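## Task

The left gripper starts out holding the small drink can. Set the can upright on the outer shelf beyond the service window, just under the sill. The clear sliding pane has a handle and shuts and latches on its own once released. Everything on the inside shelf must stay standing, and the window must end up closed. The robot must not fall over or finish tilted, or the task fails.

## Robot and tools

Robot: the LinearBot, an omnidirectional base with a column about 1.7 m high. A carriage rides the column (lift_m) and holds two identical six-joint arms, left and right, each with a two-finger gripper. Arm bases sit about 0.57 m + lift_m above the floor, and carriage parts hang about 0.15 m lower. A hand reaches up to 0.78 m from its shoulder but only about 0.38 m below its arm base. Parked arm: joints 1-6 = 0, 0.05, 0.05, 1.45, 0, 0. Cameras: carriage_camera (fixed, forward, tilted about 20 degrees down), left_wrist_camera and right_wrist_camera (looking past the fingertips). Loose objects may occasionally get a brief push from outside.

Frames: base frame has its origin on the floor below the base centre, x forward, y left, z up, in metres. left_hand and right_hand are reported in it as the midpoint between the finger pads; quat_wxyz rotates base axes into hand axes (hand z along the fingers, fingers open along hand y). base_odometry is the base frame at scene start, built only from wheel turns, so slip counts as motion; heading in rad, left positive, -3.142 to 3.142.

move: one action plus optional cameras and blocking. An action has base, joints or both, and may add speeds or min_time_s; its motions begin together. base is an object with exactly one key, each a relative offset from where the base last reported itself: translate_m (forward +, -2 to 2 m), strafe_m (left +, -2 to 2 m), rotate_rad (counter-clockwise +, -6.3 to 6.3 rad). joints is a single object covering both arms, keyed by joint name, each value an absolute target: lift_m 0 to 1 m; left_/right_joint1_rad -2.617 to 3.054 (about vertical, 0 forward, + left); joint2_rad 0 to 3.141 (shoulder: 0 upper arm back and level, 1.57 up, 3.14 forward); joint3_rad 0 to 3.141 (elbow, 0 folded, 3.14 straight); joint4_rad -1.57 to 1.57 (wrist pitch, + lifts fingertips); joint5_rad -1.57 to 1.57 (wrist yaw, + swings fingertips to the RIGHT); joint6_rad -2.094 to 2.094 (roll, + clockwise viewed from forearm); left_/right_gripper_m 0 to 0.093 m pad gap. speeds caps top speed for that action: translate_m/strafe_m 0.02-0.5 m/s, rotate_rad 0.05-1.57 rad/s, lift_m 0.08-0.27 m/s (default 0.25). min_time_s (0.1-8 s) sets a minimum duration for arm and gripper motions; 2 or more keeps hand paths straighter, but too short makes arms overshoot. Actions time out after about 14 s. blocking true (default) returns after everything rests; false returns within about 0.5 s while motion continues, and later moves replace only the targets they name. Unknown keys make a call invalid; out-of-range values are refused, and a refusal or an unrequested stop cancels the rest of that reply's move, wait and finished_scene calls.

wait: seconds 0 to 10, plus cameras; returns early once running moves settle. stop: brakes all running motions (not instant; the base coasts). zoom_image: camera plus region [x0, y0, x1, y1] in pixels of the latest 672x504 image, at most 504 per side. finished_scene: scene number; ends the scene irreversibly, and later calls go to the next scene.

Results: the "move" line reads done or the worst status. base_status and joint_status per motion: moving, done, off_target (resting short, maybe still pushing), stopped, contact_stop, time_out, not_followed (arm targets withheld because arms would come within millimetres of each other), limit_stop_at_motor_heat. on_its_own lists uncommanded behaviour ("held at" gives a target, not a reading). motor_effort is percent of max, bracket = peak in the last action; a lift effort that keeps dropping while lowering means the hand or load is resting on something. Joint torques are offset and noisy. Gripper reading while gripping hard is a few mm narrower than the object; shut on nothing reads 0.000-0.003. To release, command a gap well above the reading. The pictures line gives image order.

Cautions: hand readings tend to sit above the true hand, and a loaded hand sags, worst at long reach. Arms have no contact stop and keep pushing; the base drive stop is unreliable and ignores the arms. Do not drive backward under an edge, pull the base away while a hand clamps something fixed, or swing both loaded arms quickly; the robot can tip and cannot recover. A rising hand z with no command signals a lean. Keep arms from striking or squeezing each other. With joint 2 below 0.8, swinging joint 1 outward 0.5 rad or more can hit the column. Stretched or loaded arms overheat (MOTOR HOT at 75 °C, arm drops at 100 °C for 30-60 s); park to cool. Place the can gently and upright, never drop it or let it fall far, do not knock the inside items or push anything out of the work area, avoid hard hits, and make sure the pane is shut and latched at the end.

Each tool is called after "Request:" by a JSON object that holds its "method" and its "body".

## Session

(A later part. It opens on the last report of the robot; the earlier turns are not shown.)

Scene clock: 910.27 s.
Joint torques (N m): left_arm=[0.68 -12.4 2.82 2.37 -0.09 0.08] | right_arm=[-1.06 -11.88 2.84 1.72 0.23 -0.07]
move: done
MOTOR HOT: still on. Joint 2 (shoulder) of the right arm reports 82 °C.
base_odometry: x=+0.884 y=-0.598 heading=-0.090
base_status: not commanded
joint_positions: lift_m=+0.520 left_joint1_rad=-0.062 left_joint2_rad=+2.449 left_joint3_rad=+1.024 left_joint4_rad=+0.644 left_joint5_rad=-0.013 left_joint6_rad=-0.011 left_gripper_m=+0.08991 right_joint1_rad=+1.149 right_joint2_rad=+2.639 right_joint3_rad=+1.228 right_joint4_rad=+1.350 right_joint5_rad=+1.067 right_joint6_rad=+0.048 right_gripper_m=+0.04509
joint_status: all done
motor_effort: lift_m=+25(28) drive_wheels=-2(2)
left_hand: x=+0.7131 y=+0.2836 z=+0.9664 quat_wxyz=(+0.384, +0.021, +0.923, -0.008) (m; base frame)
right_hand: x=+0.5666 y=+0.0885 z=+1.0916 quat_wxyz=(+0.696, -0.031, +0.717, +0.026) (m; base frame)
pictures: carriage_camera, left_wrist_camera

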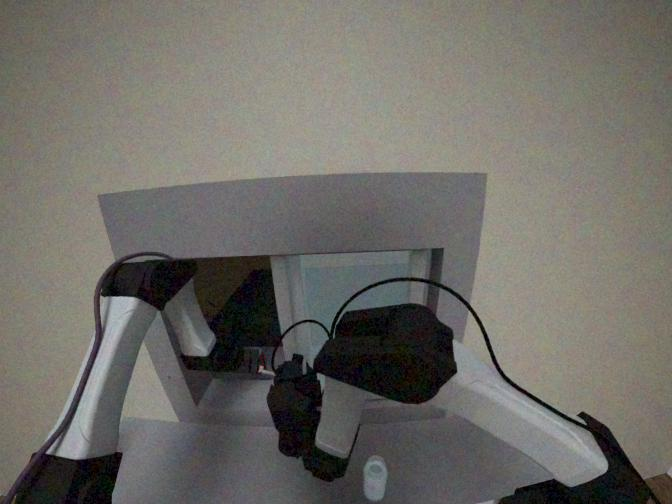

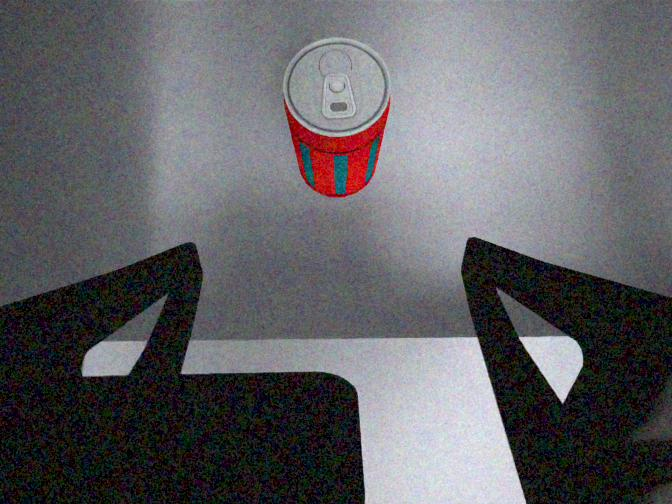

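Request:
{"method": "move", "body": {"joints": {"left_joint2_rad": 1.895, "left_joint3_rad": 0.645, "left_joint4_rad": 0.56}, "min_time_s": 1.3}}

Request:
{"method": "move", "body": {"joints": {"left_joint2_rad": 1.14, "left_joint3_rad": 0.285, "left_joint4_rad": 0.18}, "min_time_s": 1.3, "cameras": ["left_wrist_camera", "carriage_camera"]}}

Scene clock: 921.50 s.
Joint torques (N m): left_arm=[0.55 -9.09 3.45 2.27 -0.08 0.06] | right_arm=[-1.07 -11.86 2.82 1.72 0.23 -0.07]
move: done
MOTOR HOT: still on. Joint 2 (shoulder) of the right arm reports 82 °C.
base_odometry: x=+0.884 y=-0.598 heading=-0.090
base_status: not commanded
joint_positions: lift_m=+0.520 left_joint1_rad=-0.062 left_joint2_rad=+1.928 left_joint3_rad=+0.648 left_joint4_rad=+0.561 left_joint5_rad=-0.013 left_joint6_rad=-0.011 left_gripper_m=+0.08991 right_joint1_rad=+1.149 right_joint2_rad=+2.639 right_joint3_rad=+1.228 right_joint4_rad=+1.350 right_joint5_rad=+1.067 right_joint6_rad=+0.048 right_gripper_m=+0.04509
joint_status: all done
motor_effort: lift_m=+28(28) drive_wheels=-2(2)
left_hand: x=+0.6458 y=+0.2877 z=+1.0728 quat_wxyz=(+0.413, +0.020, +0.910, -0.009) (m; base frame)
right_hand: x=+0.5666 y=+0.0885 z=+1.0916 quat_wxyz=(+0.696, -0.031, +0.717, +0.026) (m; base frame)
pictures: none

Scene clock: 923.17 s.
Joint torques (N m): left_arm=[0.5 -3.62 5.16 2.35 -0.08 0.05] | right_arm=[-1.07 -11.86 2.82 1.72 0.23 -0.08]
move: done
MOTOR HOT: still on. Joint 2 (shoulder) of the right arm reports 82 °C.
base_odometry: x=+0.884 y=-0.598 heading=-0.090
base_status: not commanded
joint_positions: lift_m=+0.520 left_joint1_rad=-0.062 left_joint2_rad=+1.155 left_joint3_rad=+0.288 left_joint4_rad=+0.181 left_joint5_rad=-0.013 left_joint6_rad=-0.011 left_gripper_m=+0.08991 right_joint1_rad=+1.149 right_joint2_rad=+2.639 right_joint3_rad=+1.228 right_joint4_rad=+1.350 right_joint5_rad=+1.067 right_joint6_rad=+0.048 right_gripper_m=+0.04509
joint_status: all done
motor_effort: lift_m=+25(28) drive_wheels=-2(2)
left_hand: x=+0.5289 y=+0.2950 z=+1.1428 quat_wxyz=(+0.428, +0.020, +0.903, -0.010) (m; base frame)
right_hand: x=+0.5666 y=+0.0885 z=+1.0916 quat_wxyz=(+0.696, -0.031, +0.717, +0.026) (m; base frame)
pictures: carriage_camera, left_wrist_camera

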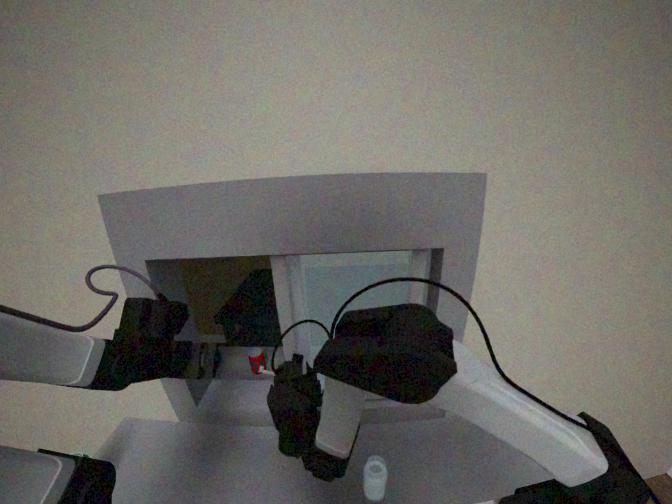

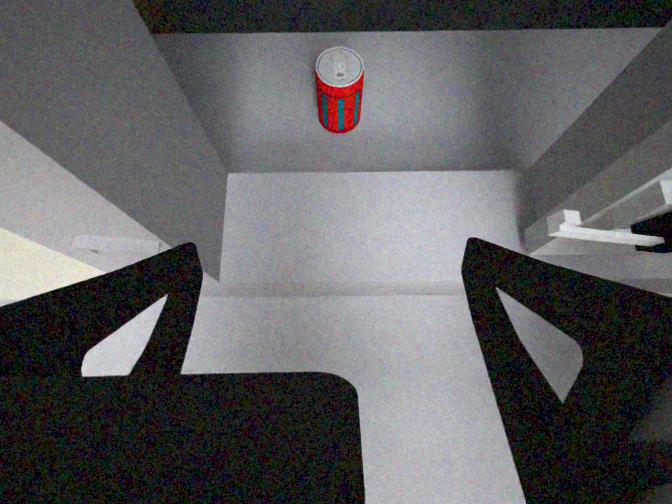

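Request:
{"method": "move", "body": {"base": {"strafe_m": 0.15}, "joints": {"left_joint2_rad": 0.6, "left_joint3_rad": 0.9, "left_joint4_rad": -1.03, "left_joint1_rad": -0.02}, "speeds": {"strafe_m": 0.1}, "min_time_s": 1.5}}

Request:
{"method": "move", "body": {"base": {"strafe_m": 0.1}, "speeds": {"strafe_m": 0.08}, "cameras": ["right_wrist_camera", "left_wrist_camera", "carriage_camera"]}}

Scene clock: 937.50 s.
Joint torques (N m): left_arm=[0.54 0.31 7.46 2.23 -0.08 0.08] | right_arm=[-1.09 -11.88 2.85 1.74 0.3 -0.07]
move: done
MOTOR HOT: still on. Joint 2 (shoulder) of the right arm reports 83 °C.
base_odometry: x=+0.898 y=-0.448 heading=-0.091
base_status: done
joint_positions: lift_m=+0.520 left_joint1_rad=-0.027 left_joint2_rad=+0.605 left_joint3_rad=+0.877 left_joint4_rad=-1.029 left_joint5_rad=-0.013 left_joint6_rad=-0.011 left_gripper_m=+0.08991 right_joint1_rad=+1.149 right_joint2_rad=+2.639 right_joint3_rad=+1.228 right_joint4_rad=+1.349 right_joint5_rad=+1.063 right_joint6_rad=+0.048 right_gripper_m=+0.04509
joint_status: all done
motor_effort: lift_m=+23(28) drive_wheels=-3(10)
left_hand: x=+0.4227 y=+0.3087 z=+1.3097 quat_wxyz=(+0.396, +0.005, +0.918, -0.001) (m; base frame)
right_hand: x=+0.5665 y=+0.0891 z=+1.0914 quat_wxyz=(+0.696, -0.033, +0.717, +0.027) (m; base frame)
pictures: none

Scene clock: 939.47 s.
Joint torques (N m): left_arm=[0.55 0.35 7.34 2.3 -0.09 0.08] | right_arm=[-1.09 -11.84 2.8 1.75 0.3 -0.08]
move: done
MOTOR HOT: still on. Joint 2 (shoulder) of the right arm reports 83 °C.
base_odometry: x=+0.907 y=-0.349 heading=-0.091
base_status: done
joint_positions: lift_m=+0.520 left_joint1_rad=-0.027 left_joint2_rad=+0.605 left_joint3_rad=+0.877 left_joint4_rad=-1.031 left_joint5_rad=-0.013 left_joint6_rad=-0.011 left_gripper_m=+0.08991 right_joint1_rad=+1.149 right_joint2_rad=+2.639 right_joint3_rad=+1.228 right_joint4_rad=+1.348 right_joint5_rad=+1.064 right_joint6_rad=+0.048 right_gripper_m=+0.04509
joint_status: not commanded
motor_effort: lift_m=+23(28) drive_wheels=-2(7)
left_hand: x=+0.4224 y=+0.3087 z=+1.3094 quat_wxyz=(+0.395, +0.005, +0.919, -0.001) (m; base frame)
right_hand: x=+0.5666 y=+0.0891 z=+1.0914 quat_wxyz=(+0.696, -0.033, +0.717, +0.027) (m; base frame)
pictures: carriage_camera, left_wrist_camera, right_wrist_camera

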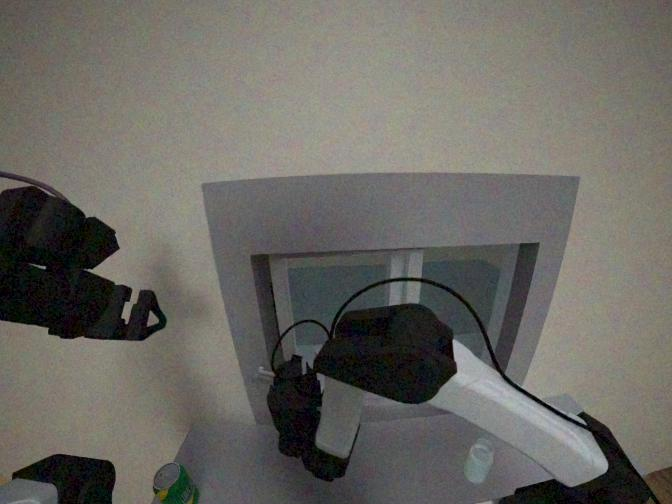

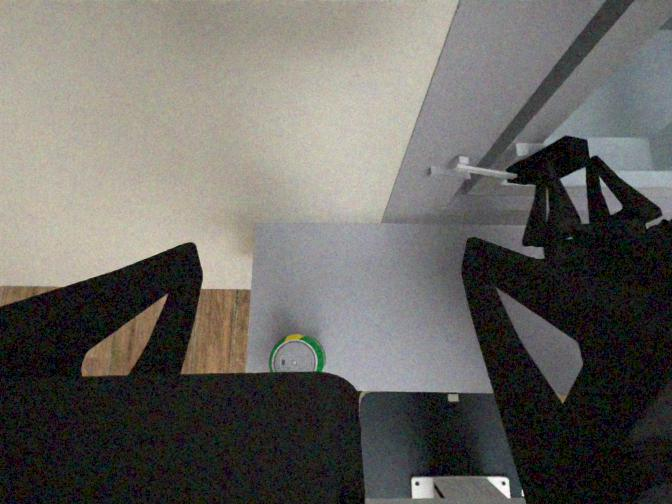

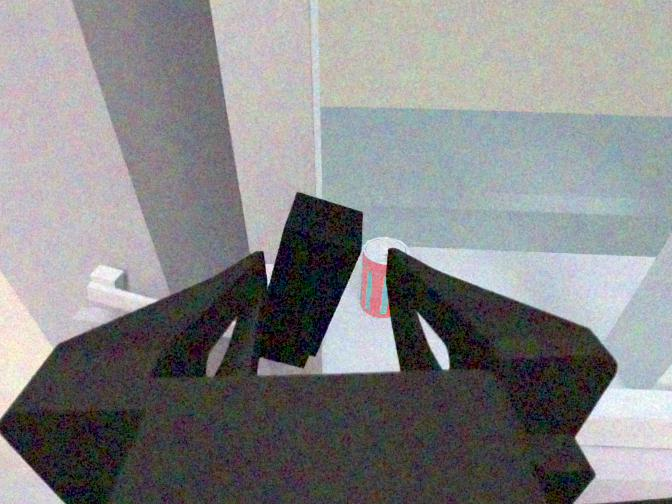

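Request:
{"method": "move", "body": {"base": {"strafe_m": 0.05}, "speeds": {"strafe_m": 0.05}, "cameras": ["left_wrist_camera", "right_wrist_camera"]}}

Scene clock: 995.67 s.
Joint torques (N m): left_arm=[0.62 0.4 7.45 2.27 -0.07 0.08] | right_arm=[-1.06 -11.82 2.96 1.74 0.1 -0.07]
move: done
MOTOR HOT: still on. Joint 2 (shoulder) of the right arm reports 85 °C.
base_odometry: x=+0.912 y=-0.299 heading=-0.091
base_status: done
joint_positions: lift_m=+0.520 left_joint1_rad=-0.027 left_joint2_rad=+0.605 left_joint3_rad=+0.877 left_joint4_rad=-1.032 left_joint5_rad=-0.013 left_joint6_rad=-0.011 left_gripper_m=+0.08991 right_joint1_rad=+1.149 right_joint2_rad=+2.639 right_joint3_rad=+1.228 right_joint4_rad=+1.348 right_joint5_rad=+1.080 right_joint6_rad=+0.048 right_gripper_m=+0.04509
joint_status: not commanded
motor_effort: lift_m=+27(28) drive_wheels=-3(8)
left_hand: x=+0.4223 y=+0.3087 z=+1.3093 quat_wxyz=(+0.395, +0.005, +0.919, -0.001) (m; base frame)
right_hand: x=+0.5668 y=+0.0862 z=+1.0914 quat_wxyz=(+0.696, -0.027, +0.717, +0.021) (m; base frame)
pictures: left_wrist_camera, right_wrist_camera

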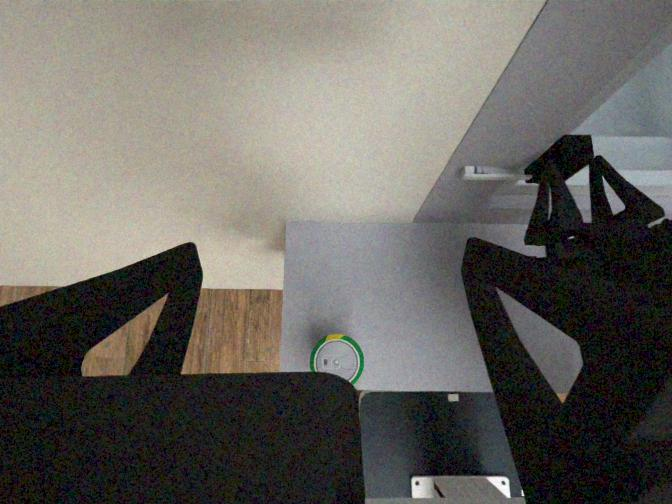

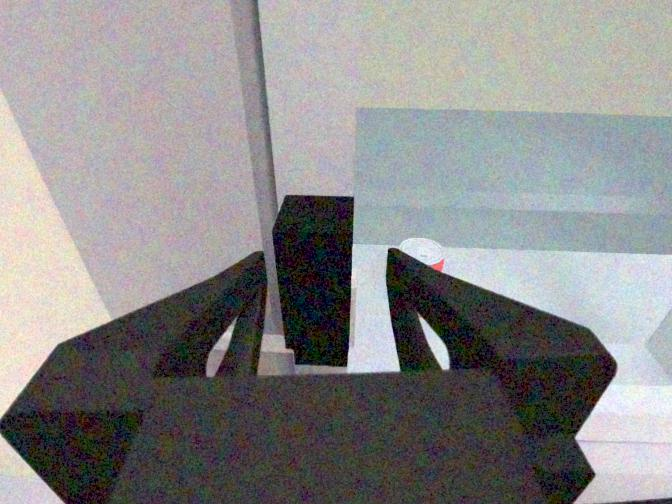

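Request:
{"method": "zoom_image", "body": {"camera": "left_wrist_camera", "region": [420, 100, 672, 290]}}

Request:
{"method": "move", "body": {"joints": {"right_gripper_m": 0.093}, "cameras": ["left_wrist_camera", "right_wrist_camera"]}}

Scaled by 2.000 from the camera's 672x504 image, which has a finer 960x720 frame.

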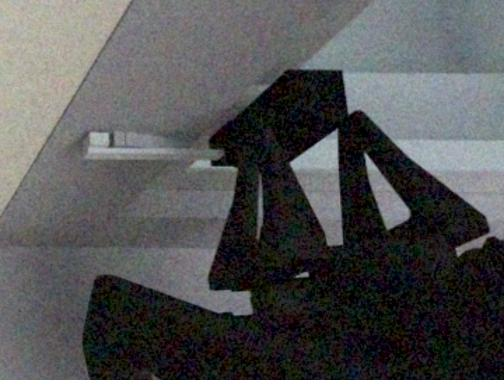

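Scene clock: 1001.07 s.
Joint torques (N m): left_arm=[0.54 0.44 7.47 2.24 -0.08 0.07] | right_arm=[-1.07 -11.84 2.8 1.74 0.1 -0.07]
move: done
MOTOR HOT: still on. Joint 2 (shoulder) of the right arm reports 86 °C.
base_odometry: x=+0.912 y=-0.299 heading=-0.091
base_status: not commanded
joint_positions: lift_m=+0.520 left_joint1_rad=-0.027 left_joint2_rad=+0.605 left_joint3_rad=+0.877 left_joint4_rad=-1.032 left_joint5_rad=-0.013 left_joint6_rad=-0.011 left_gripper_m=+0.08991 right_joint1_rad=+1.149 right_joint2_rad=+2.639 right_joint3_rad=+1.228 right_joint4_rad=+1.348 right_joint5_rad=+1.080 right_joint6_rad=+0.048 right_gripper_m=+0.09292
joint_status: all done
motor_effort: lift_m=+26(28) drive_wheels=-3(3)
left_hand: x=+0.4223 y=+0.3087 z=+1.3093 quat_wxyz=(+0.395, +0.005, +0.919, -0.001) (m; base frame)
right_hand: x=+0.5668 y=+0.0862 z=+1.0914 quat_wxyz=(+0.696, -0.027, +0.717, +0.021) (m; base frame)
pictures: left_wrist_camera, right_wrist_camera

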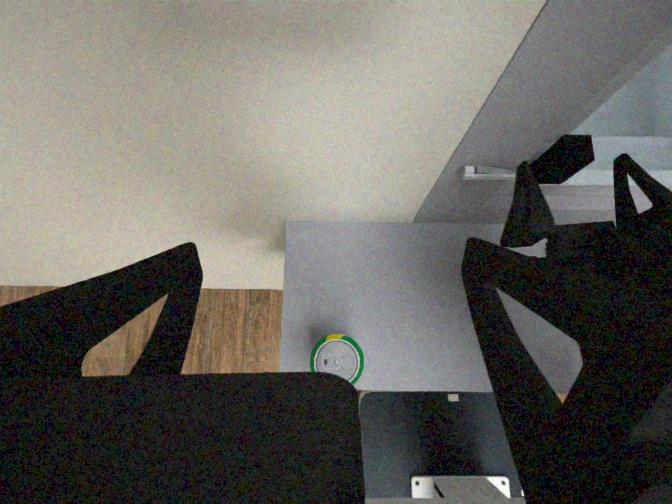

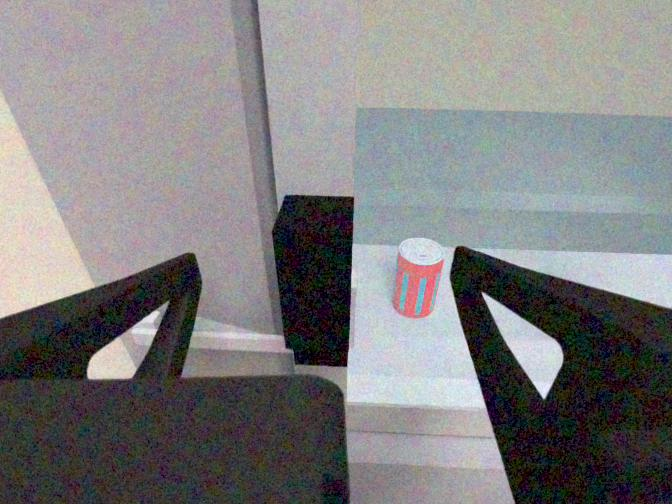

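Request:
{"method": "move", "body": {"joints": {"right_joint1_rad": 1.372, "right_joint2_rad": 2.6, "right_joint3_rad": 1.075, "right_joint4_rad": 1.483, "right_joint5_rad": 1.302, "right_joint6_rad": 0.048}, "min_time_s": 1.5, "cameras": ["left_wrist_camera", "right_wrist_camera"]}}

Scene clock: 1024.57 s.
Joint torques (N m): left_arm=[0.66 0.58 7.39 2.27 -0.08 0.07] | right_arm=[7.39 -10.43 0.64 1.62 0.06 0.01]
move: off_target
MOTOR HOT: still on. Joint 2 (shoulder) of the right arm reports 87 °C.
base_odometry: x=+0.912 y=-0.299 heading=-0.091
base_status: not commanded
joint_positions: lift_m=+0.520 left_joint1_rad=-0.027 left_joint2_rad=+0.604 left_joint3_rad=+0.877 left_joint4_rad=-1.033 left_joint5_rad=-0.013 left_joint6_rad=-0.011 left_gripper_m=+0.08991 right_joint1_rad=+1.283 right_joint2_rad=+2.618 right_joint3_rad=+1.105 right_joint4_rad=+1.482 right_joint5_rad=+1.293 right_joint6_rad=+0.048 right_gripper_m=+0.09292
joint_status: right_joint1_rad off_target (ended at +1.283, target +1.372); the others done
motor_effort: lift_m=+25(28) drive_wheels=-2(3)
left_hand: x=+0.4220 y=+0.3087 z=+1.3092 quat_wxyz=(+0.394, +0.005, +0.919, -0.001) (m; base frame)
right_hand: x=+0.5063 y=+0.0667 z=+1.0932 quat_wxyz=(+0.704, +0.010, +0.710, +0.003) (m; base frame)
pictures: left_wrist_camera, right_wrist_camera
ARM HIT: the robot struck itself hard.

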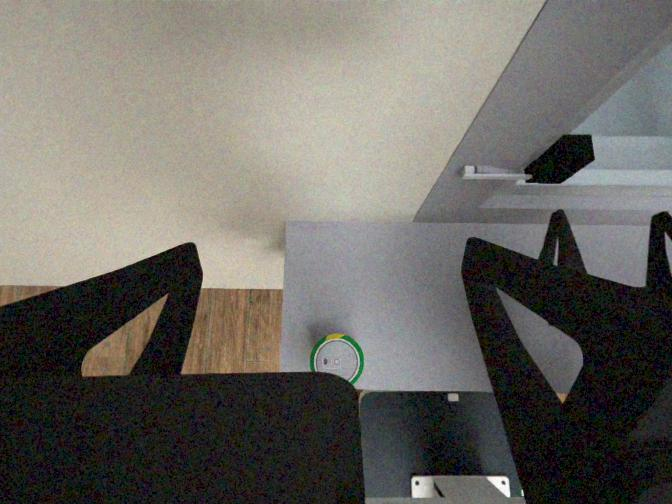

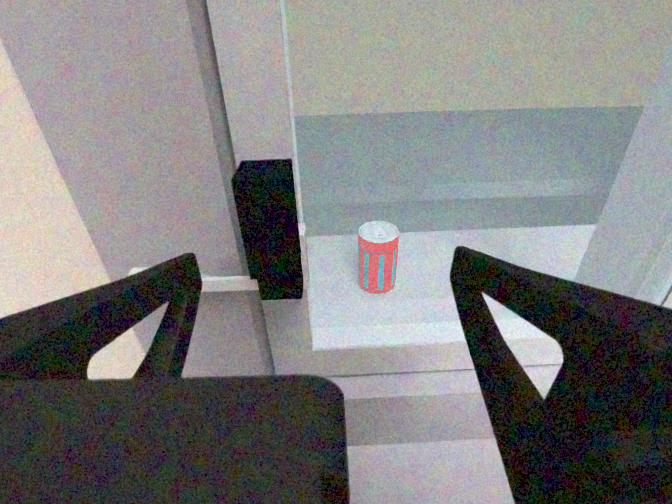

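Request:
{"method": "move", "body": {"base": {"translate_m": -0.4}, "joints": {"right_joint1_rad": 1.22, "right_joint2_rad": 2.618, "right_joint3_rad": 1.105, "right_joint4_rad": 1.482, "right_joint5_rad": 1.2, "right_joint6_rad": 0.048}, "speeds": {"translate_m": 0.25}, "cameras": ["carriage_camera", "right_wrist_camera"]}}

Scene clock: 1039.33 s.
Joint torques (N m): left_arm=[0.47 0.54 7.39 2.29 -0.11 0.1] | right_arm=[0.14 -8.94 3.08 1.69 -0.07 0.01]
move: done
MOTOR HOT: still on. Joint 2 (shoulder) of the right arm reports 91 °C.
base_odometry: x=+0.513 y=-0.263 heading=-0.091
base_status: done
joint_positions: lift_m=+0.520 left_joint1_rad=-0.027 left_joint2_rad=+0.604 left_joint3_rad=+0.877 left_joint4_rad=-1.033 left_joint5_rad=-0.013 left_joint6_rad=-0.011 left_gripper_m=+0.08991 right_joint1_rad=+1.218 right_joint2_rad=+2.618 right_joint3_rad=+1.105 right_joint4_rad=+1.482 right_joint5_rad=+1.208 right_joint6_rad=+0.048 right_gripper_m=+0.09292
joint_status: all done
motor_effort: lift_m=+25(28) drive_wheels=-2(7)
left_hand: x=+0.4220 y=+0.3087 z=+1.3092 quat_wxyz=(+0.394, +0.005, +0.919, -0.001) (m; base frame)
right_hand: x=+0.5309 y=+0.0621 z=+1.0928 quat_wxyz=(+0.703, +0.003, +0.711, +0.010) (m; base frame)
pictures: carriage_camera, right_wrist_camera

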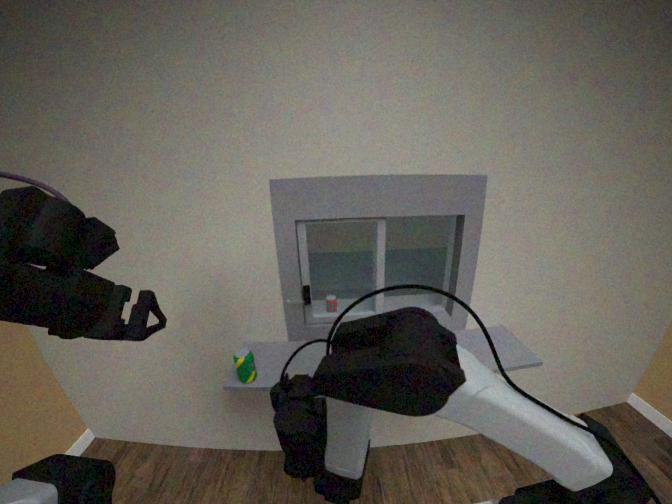

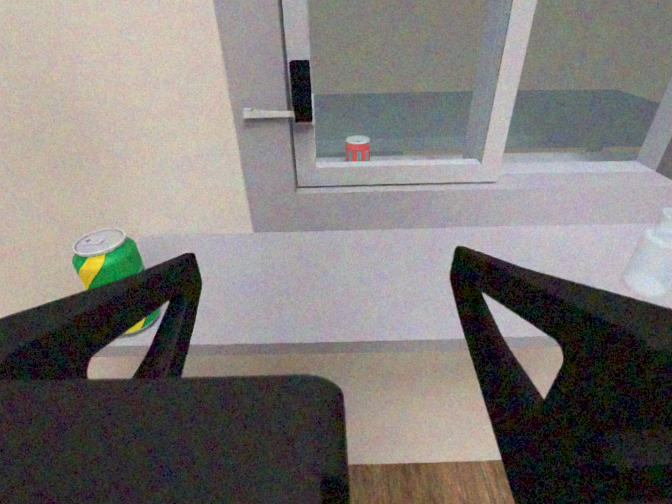

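Request:
{"method": "move", "body": {"joints": {"right_joint1_rad": 0.0, "right_joint2_rad": 0.05, "right_joint3_rad": 0.05, "right_joint4_rad": 1.45, "right_joint5_rad": 0.0, "right_joint6_rad": 0.0, "left_joint1_rad": 0.0, "left_joint2_rad": 0.05, "left_joint3_rad": 0.05, "left_joint4_rad": 1.45, "left_joint5_rad": 0.0, "left_joint6_rad": 0.0}, "min_time_s": 2.5, "blocking": false, "cameras": ["carriage_camera", "right_wrist_camera"]}}

Request:
{"method": "zoom_image", "body": {"camera": "right_wrist_camera", "region": [210, 0, 520, 220]}}

Request:
{"method": "zoom_image", "body": {"camera": "carriage_camera", "region": [200, 160, 560, 430]}}

Scene clock: 1052.90 s.
Joint torques (N m): left_arm=[0.7 0.46 5.31 2.52 -0.06 0.09] | right_arm=[-1.2 -12.46 2.82 1.82 -0.03 -0.04]
move: moving
MOTOR HOT: still on. Joint 2 (shoulder) of the right arm reports 91 °C.
base_odometry: x=+0.513 y=-0.263 heading=-0.091
base_status: not commanded
joint_positions: lift_m=+0.520 left_joint1_rad=-0.027 left_joint2_rad=+0.568 left_joint3_rad=+0.845 left_joint4_rad=-0.916 left_joint5_rad=-0.013 left_joint6_rad=-0.011 left_gripper_m=+0.08991 right_joint1_rad=+1.149 right_joint2_rad=+2.493 right_joint3_rad=+1.040 right_joint4_rad=+1.472 right_joint5_rad=+1.144 right_joint6_rad=+0.048 right_gripper_m=+0.09292
joint_status: left_joint1_rad moving; left_joint2_rad moving; left_joint3_rad moving; left_joint4_rad moving; left_joint5_rad moving; left_joint6_rad moving; right_joint1_rad moving; right_joint2_rad moving; right_joint3_rad moving; right_joint4_rad moving; right_joint5_rad moving; right_joint6_rad moving
motor_effort: lift_m=+25(27) drive_wheels=-2(2)
left_hand: x=+0.4356 y=+0.3084 z=+1.3252 quat_wxyz=(+0.449, +0.004, +0.893, -0.003) (m; base frame)
right_hand: x=+0.5547 y=+0.0473 z=+1.1322 quat_wxyz=(+0.709, +0.021, +0.704, +0.025) (m; base frame)
pictures: carriage_camera, right_wrist_camera

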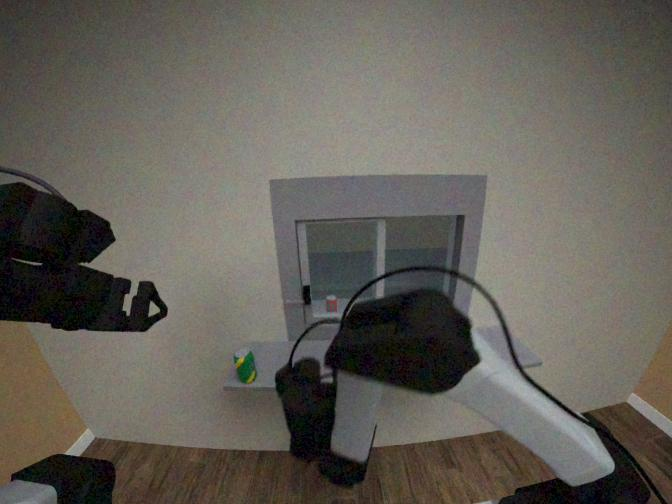

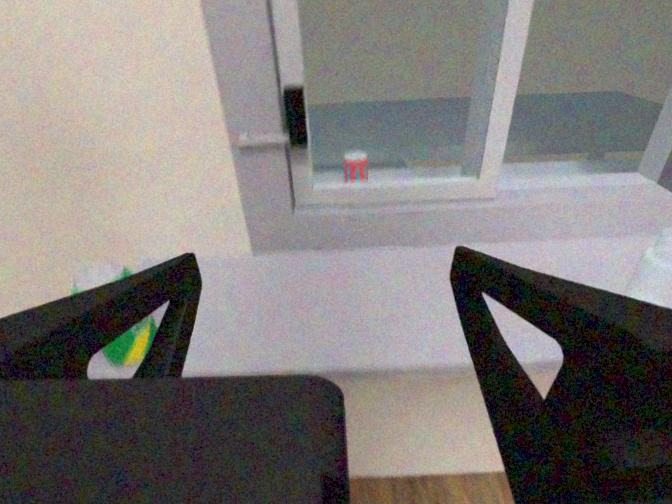

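Scaled by 1.626 from the camera's 672x504 image, which has a finer 960x720 frame.

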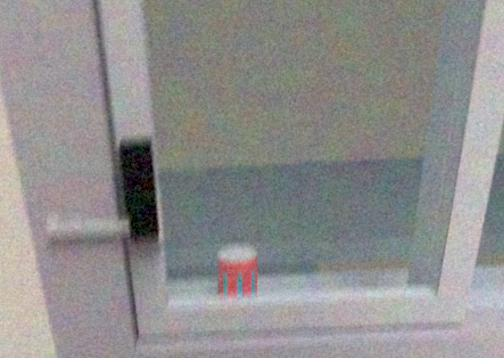

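Scaled by 1.400 from the camera's 672x504 image, which has a finer 960x720 frame.

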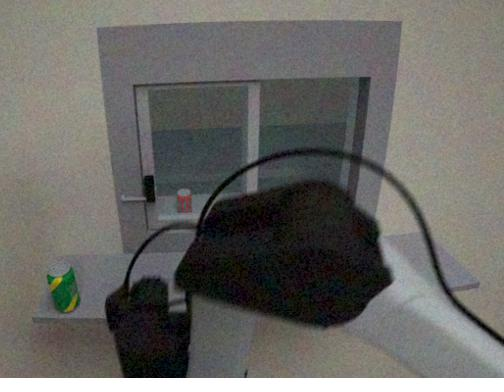

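Request:
{"method": "wait", "body": {"seconds": 2.5, "cameras": ["carriage_camera", "right_wrist_camera", "left_wrist_camera"]}}

Request:
{"method": "zoom_image", "body": {"camera": "carriage_camera", "region": [260, 200, 420, 360]}}

Request:
{"method": "zoom_image", "body": {"camera": "carriage_camera", "region": [200, 160, 560, 430]}}

Scene clock: 1057.80 s.
Joint torques (N m): left_arm=[0.57 2.22 4.11 -0.07 0.08 0.22] | right_arm=[-0.98 2.74 3.81 -0.48 -0.12 -0.09]
earlier move: done
MOTOR HOT: still on. Joint 2 (shoulder) of the right arm reports 87 °C.
base_odometry: x=+0.513 y=-0.263 heading=-0.091
base_status: not commanded
joint_positions: lift_m=+0.520 left_joint1_rad=-0.007 left_joint2_rad=+0.058 left_joint3_rad=+0.054 left_joint4_rad=+1.442 left_joint5_rad=-0.013 left_joint6_rad=-0.011 left_gripper_m=+0.08991 right_joint1_rad=+0.009 right_joint2_rad=+0.058 right_joint3_rad=+0.064 right_joint4_rad=+1.459 right_joint5_rad=+0.008 right_joint6_rad=+0.009 right_gripper_m=+0.09292
joint_status: all done
motor_effort: lift_m=+25(28) drive_wheels=-1(2)
left_hand: x=+0.2544 y=+0.3139 z=+1.5263 quat_wxyz=(+0.998, -0.007, +0.066, -0.009) (m; base frame)
right_hand: x=+0.2473 y=-0.3130 z=+1.5296 quat_wxyz=(+0.999, +0.004, +0.053, +0.009) (m; base frame)
wait: 0.00 of 2.5 s (the move ended)
pictures: carriage_camera, left_wrist_camera, right_wrist_camera

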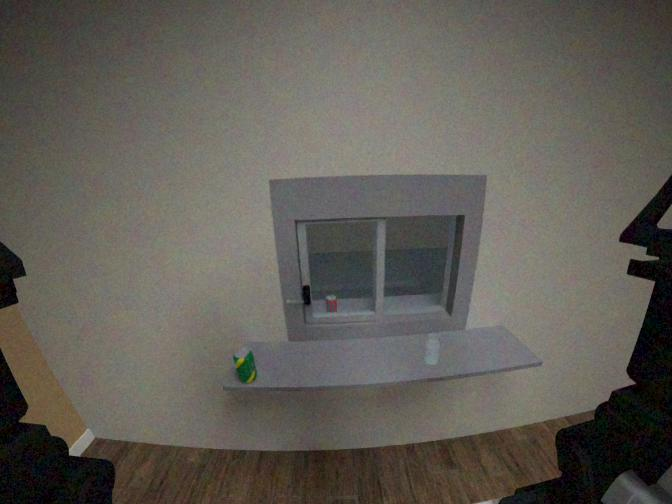

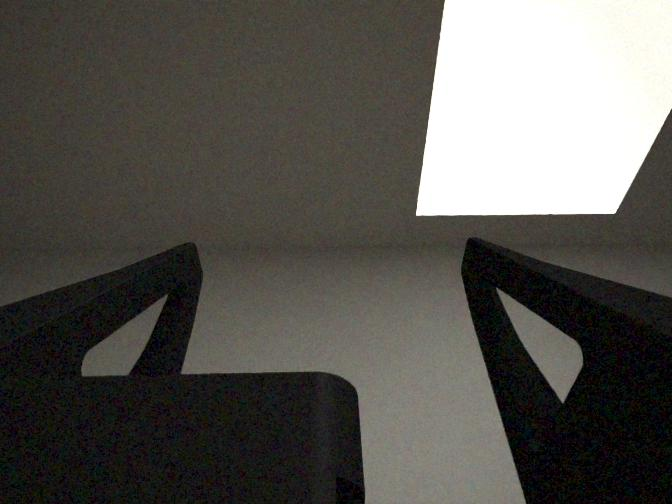

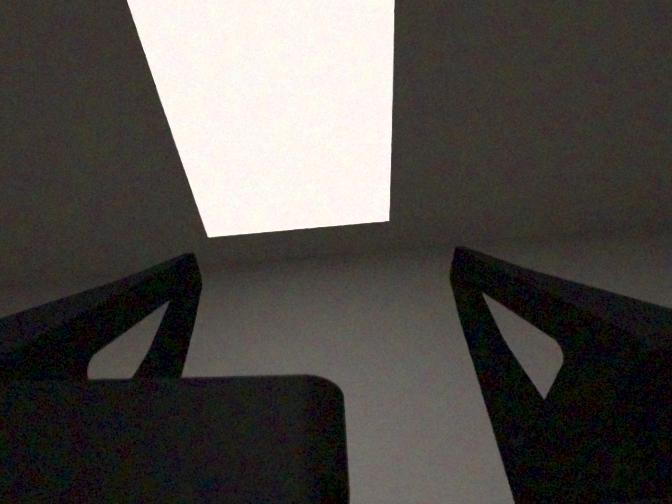

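Scaled by 3.150 from the camera's 672x504 image, which has a finer 960x720 frame.

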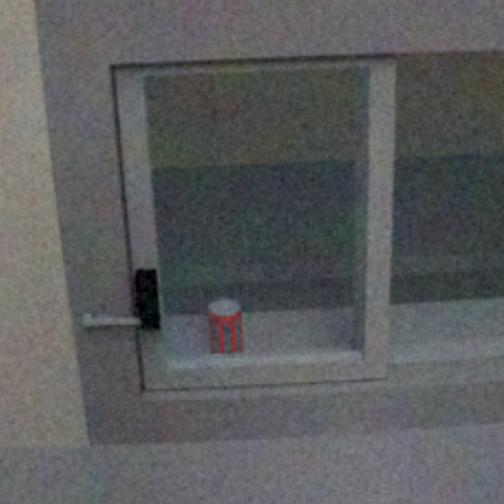

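Scaled by 1.400 from the camera's 672x504 image, which has a finer 960x720 frame.

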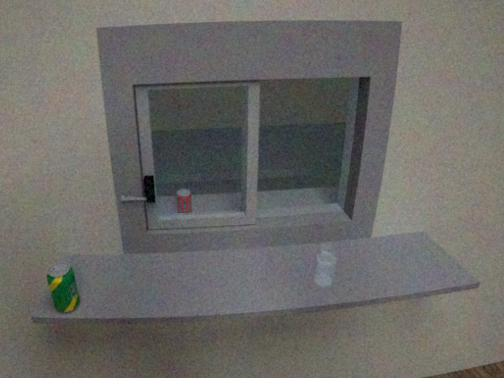

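Request:
{"method": "finished_scene", "body": {"scene": 1}}

The scene is finished: the task was done.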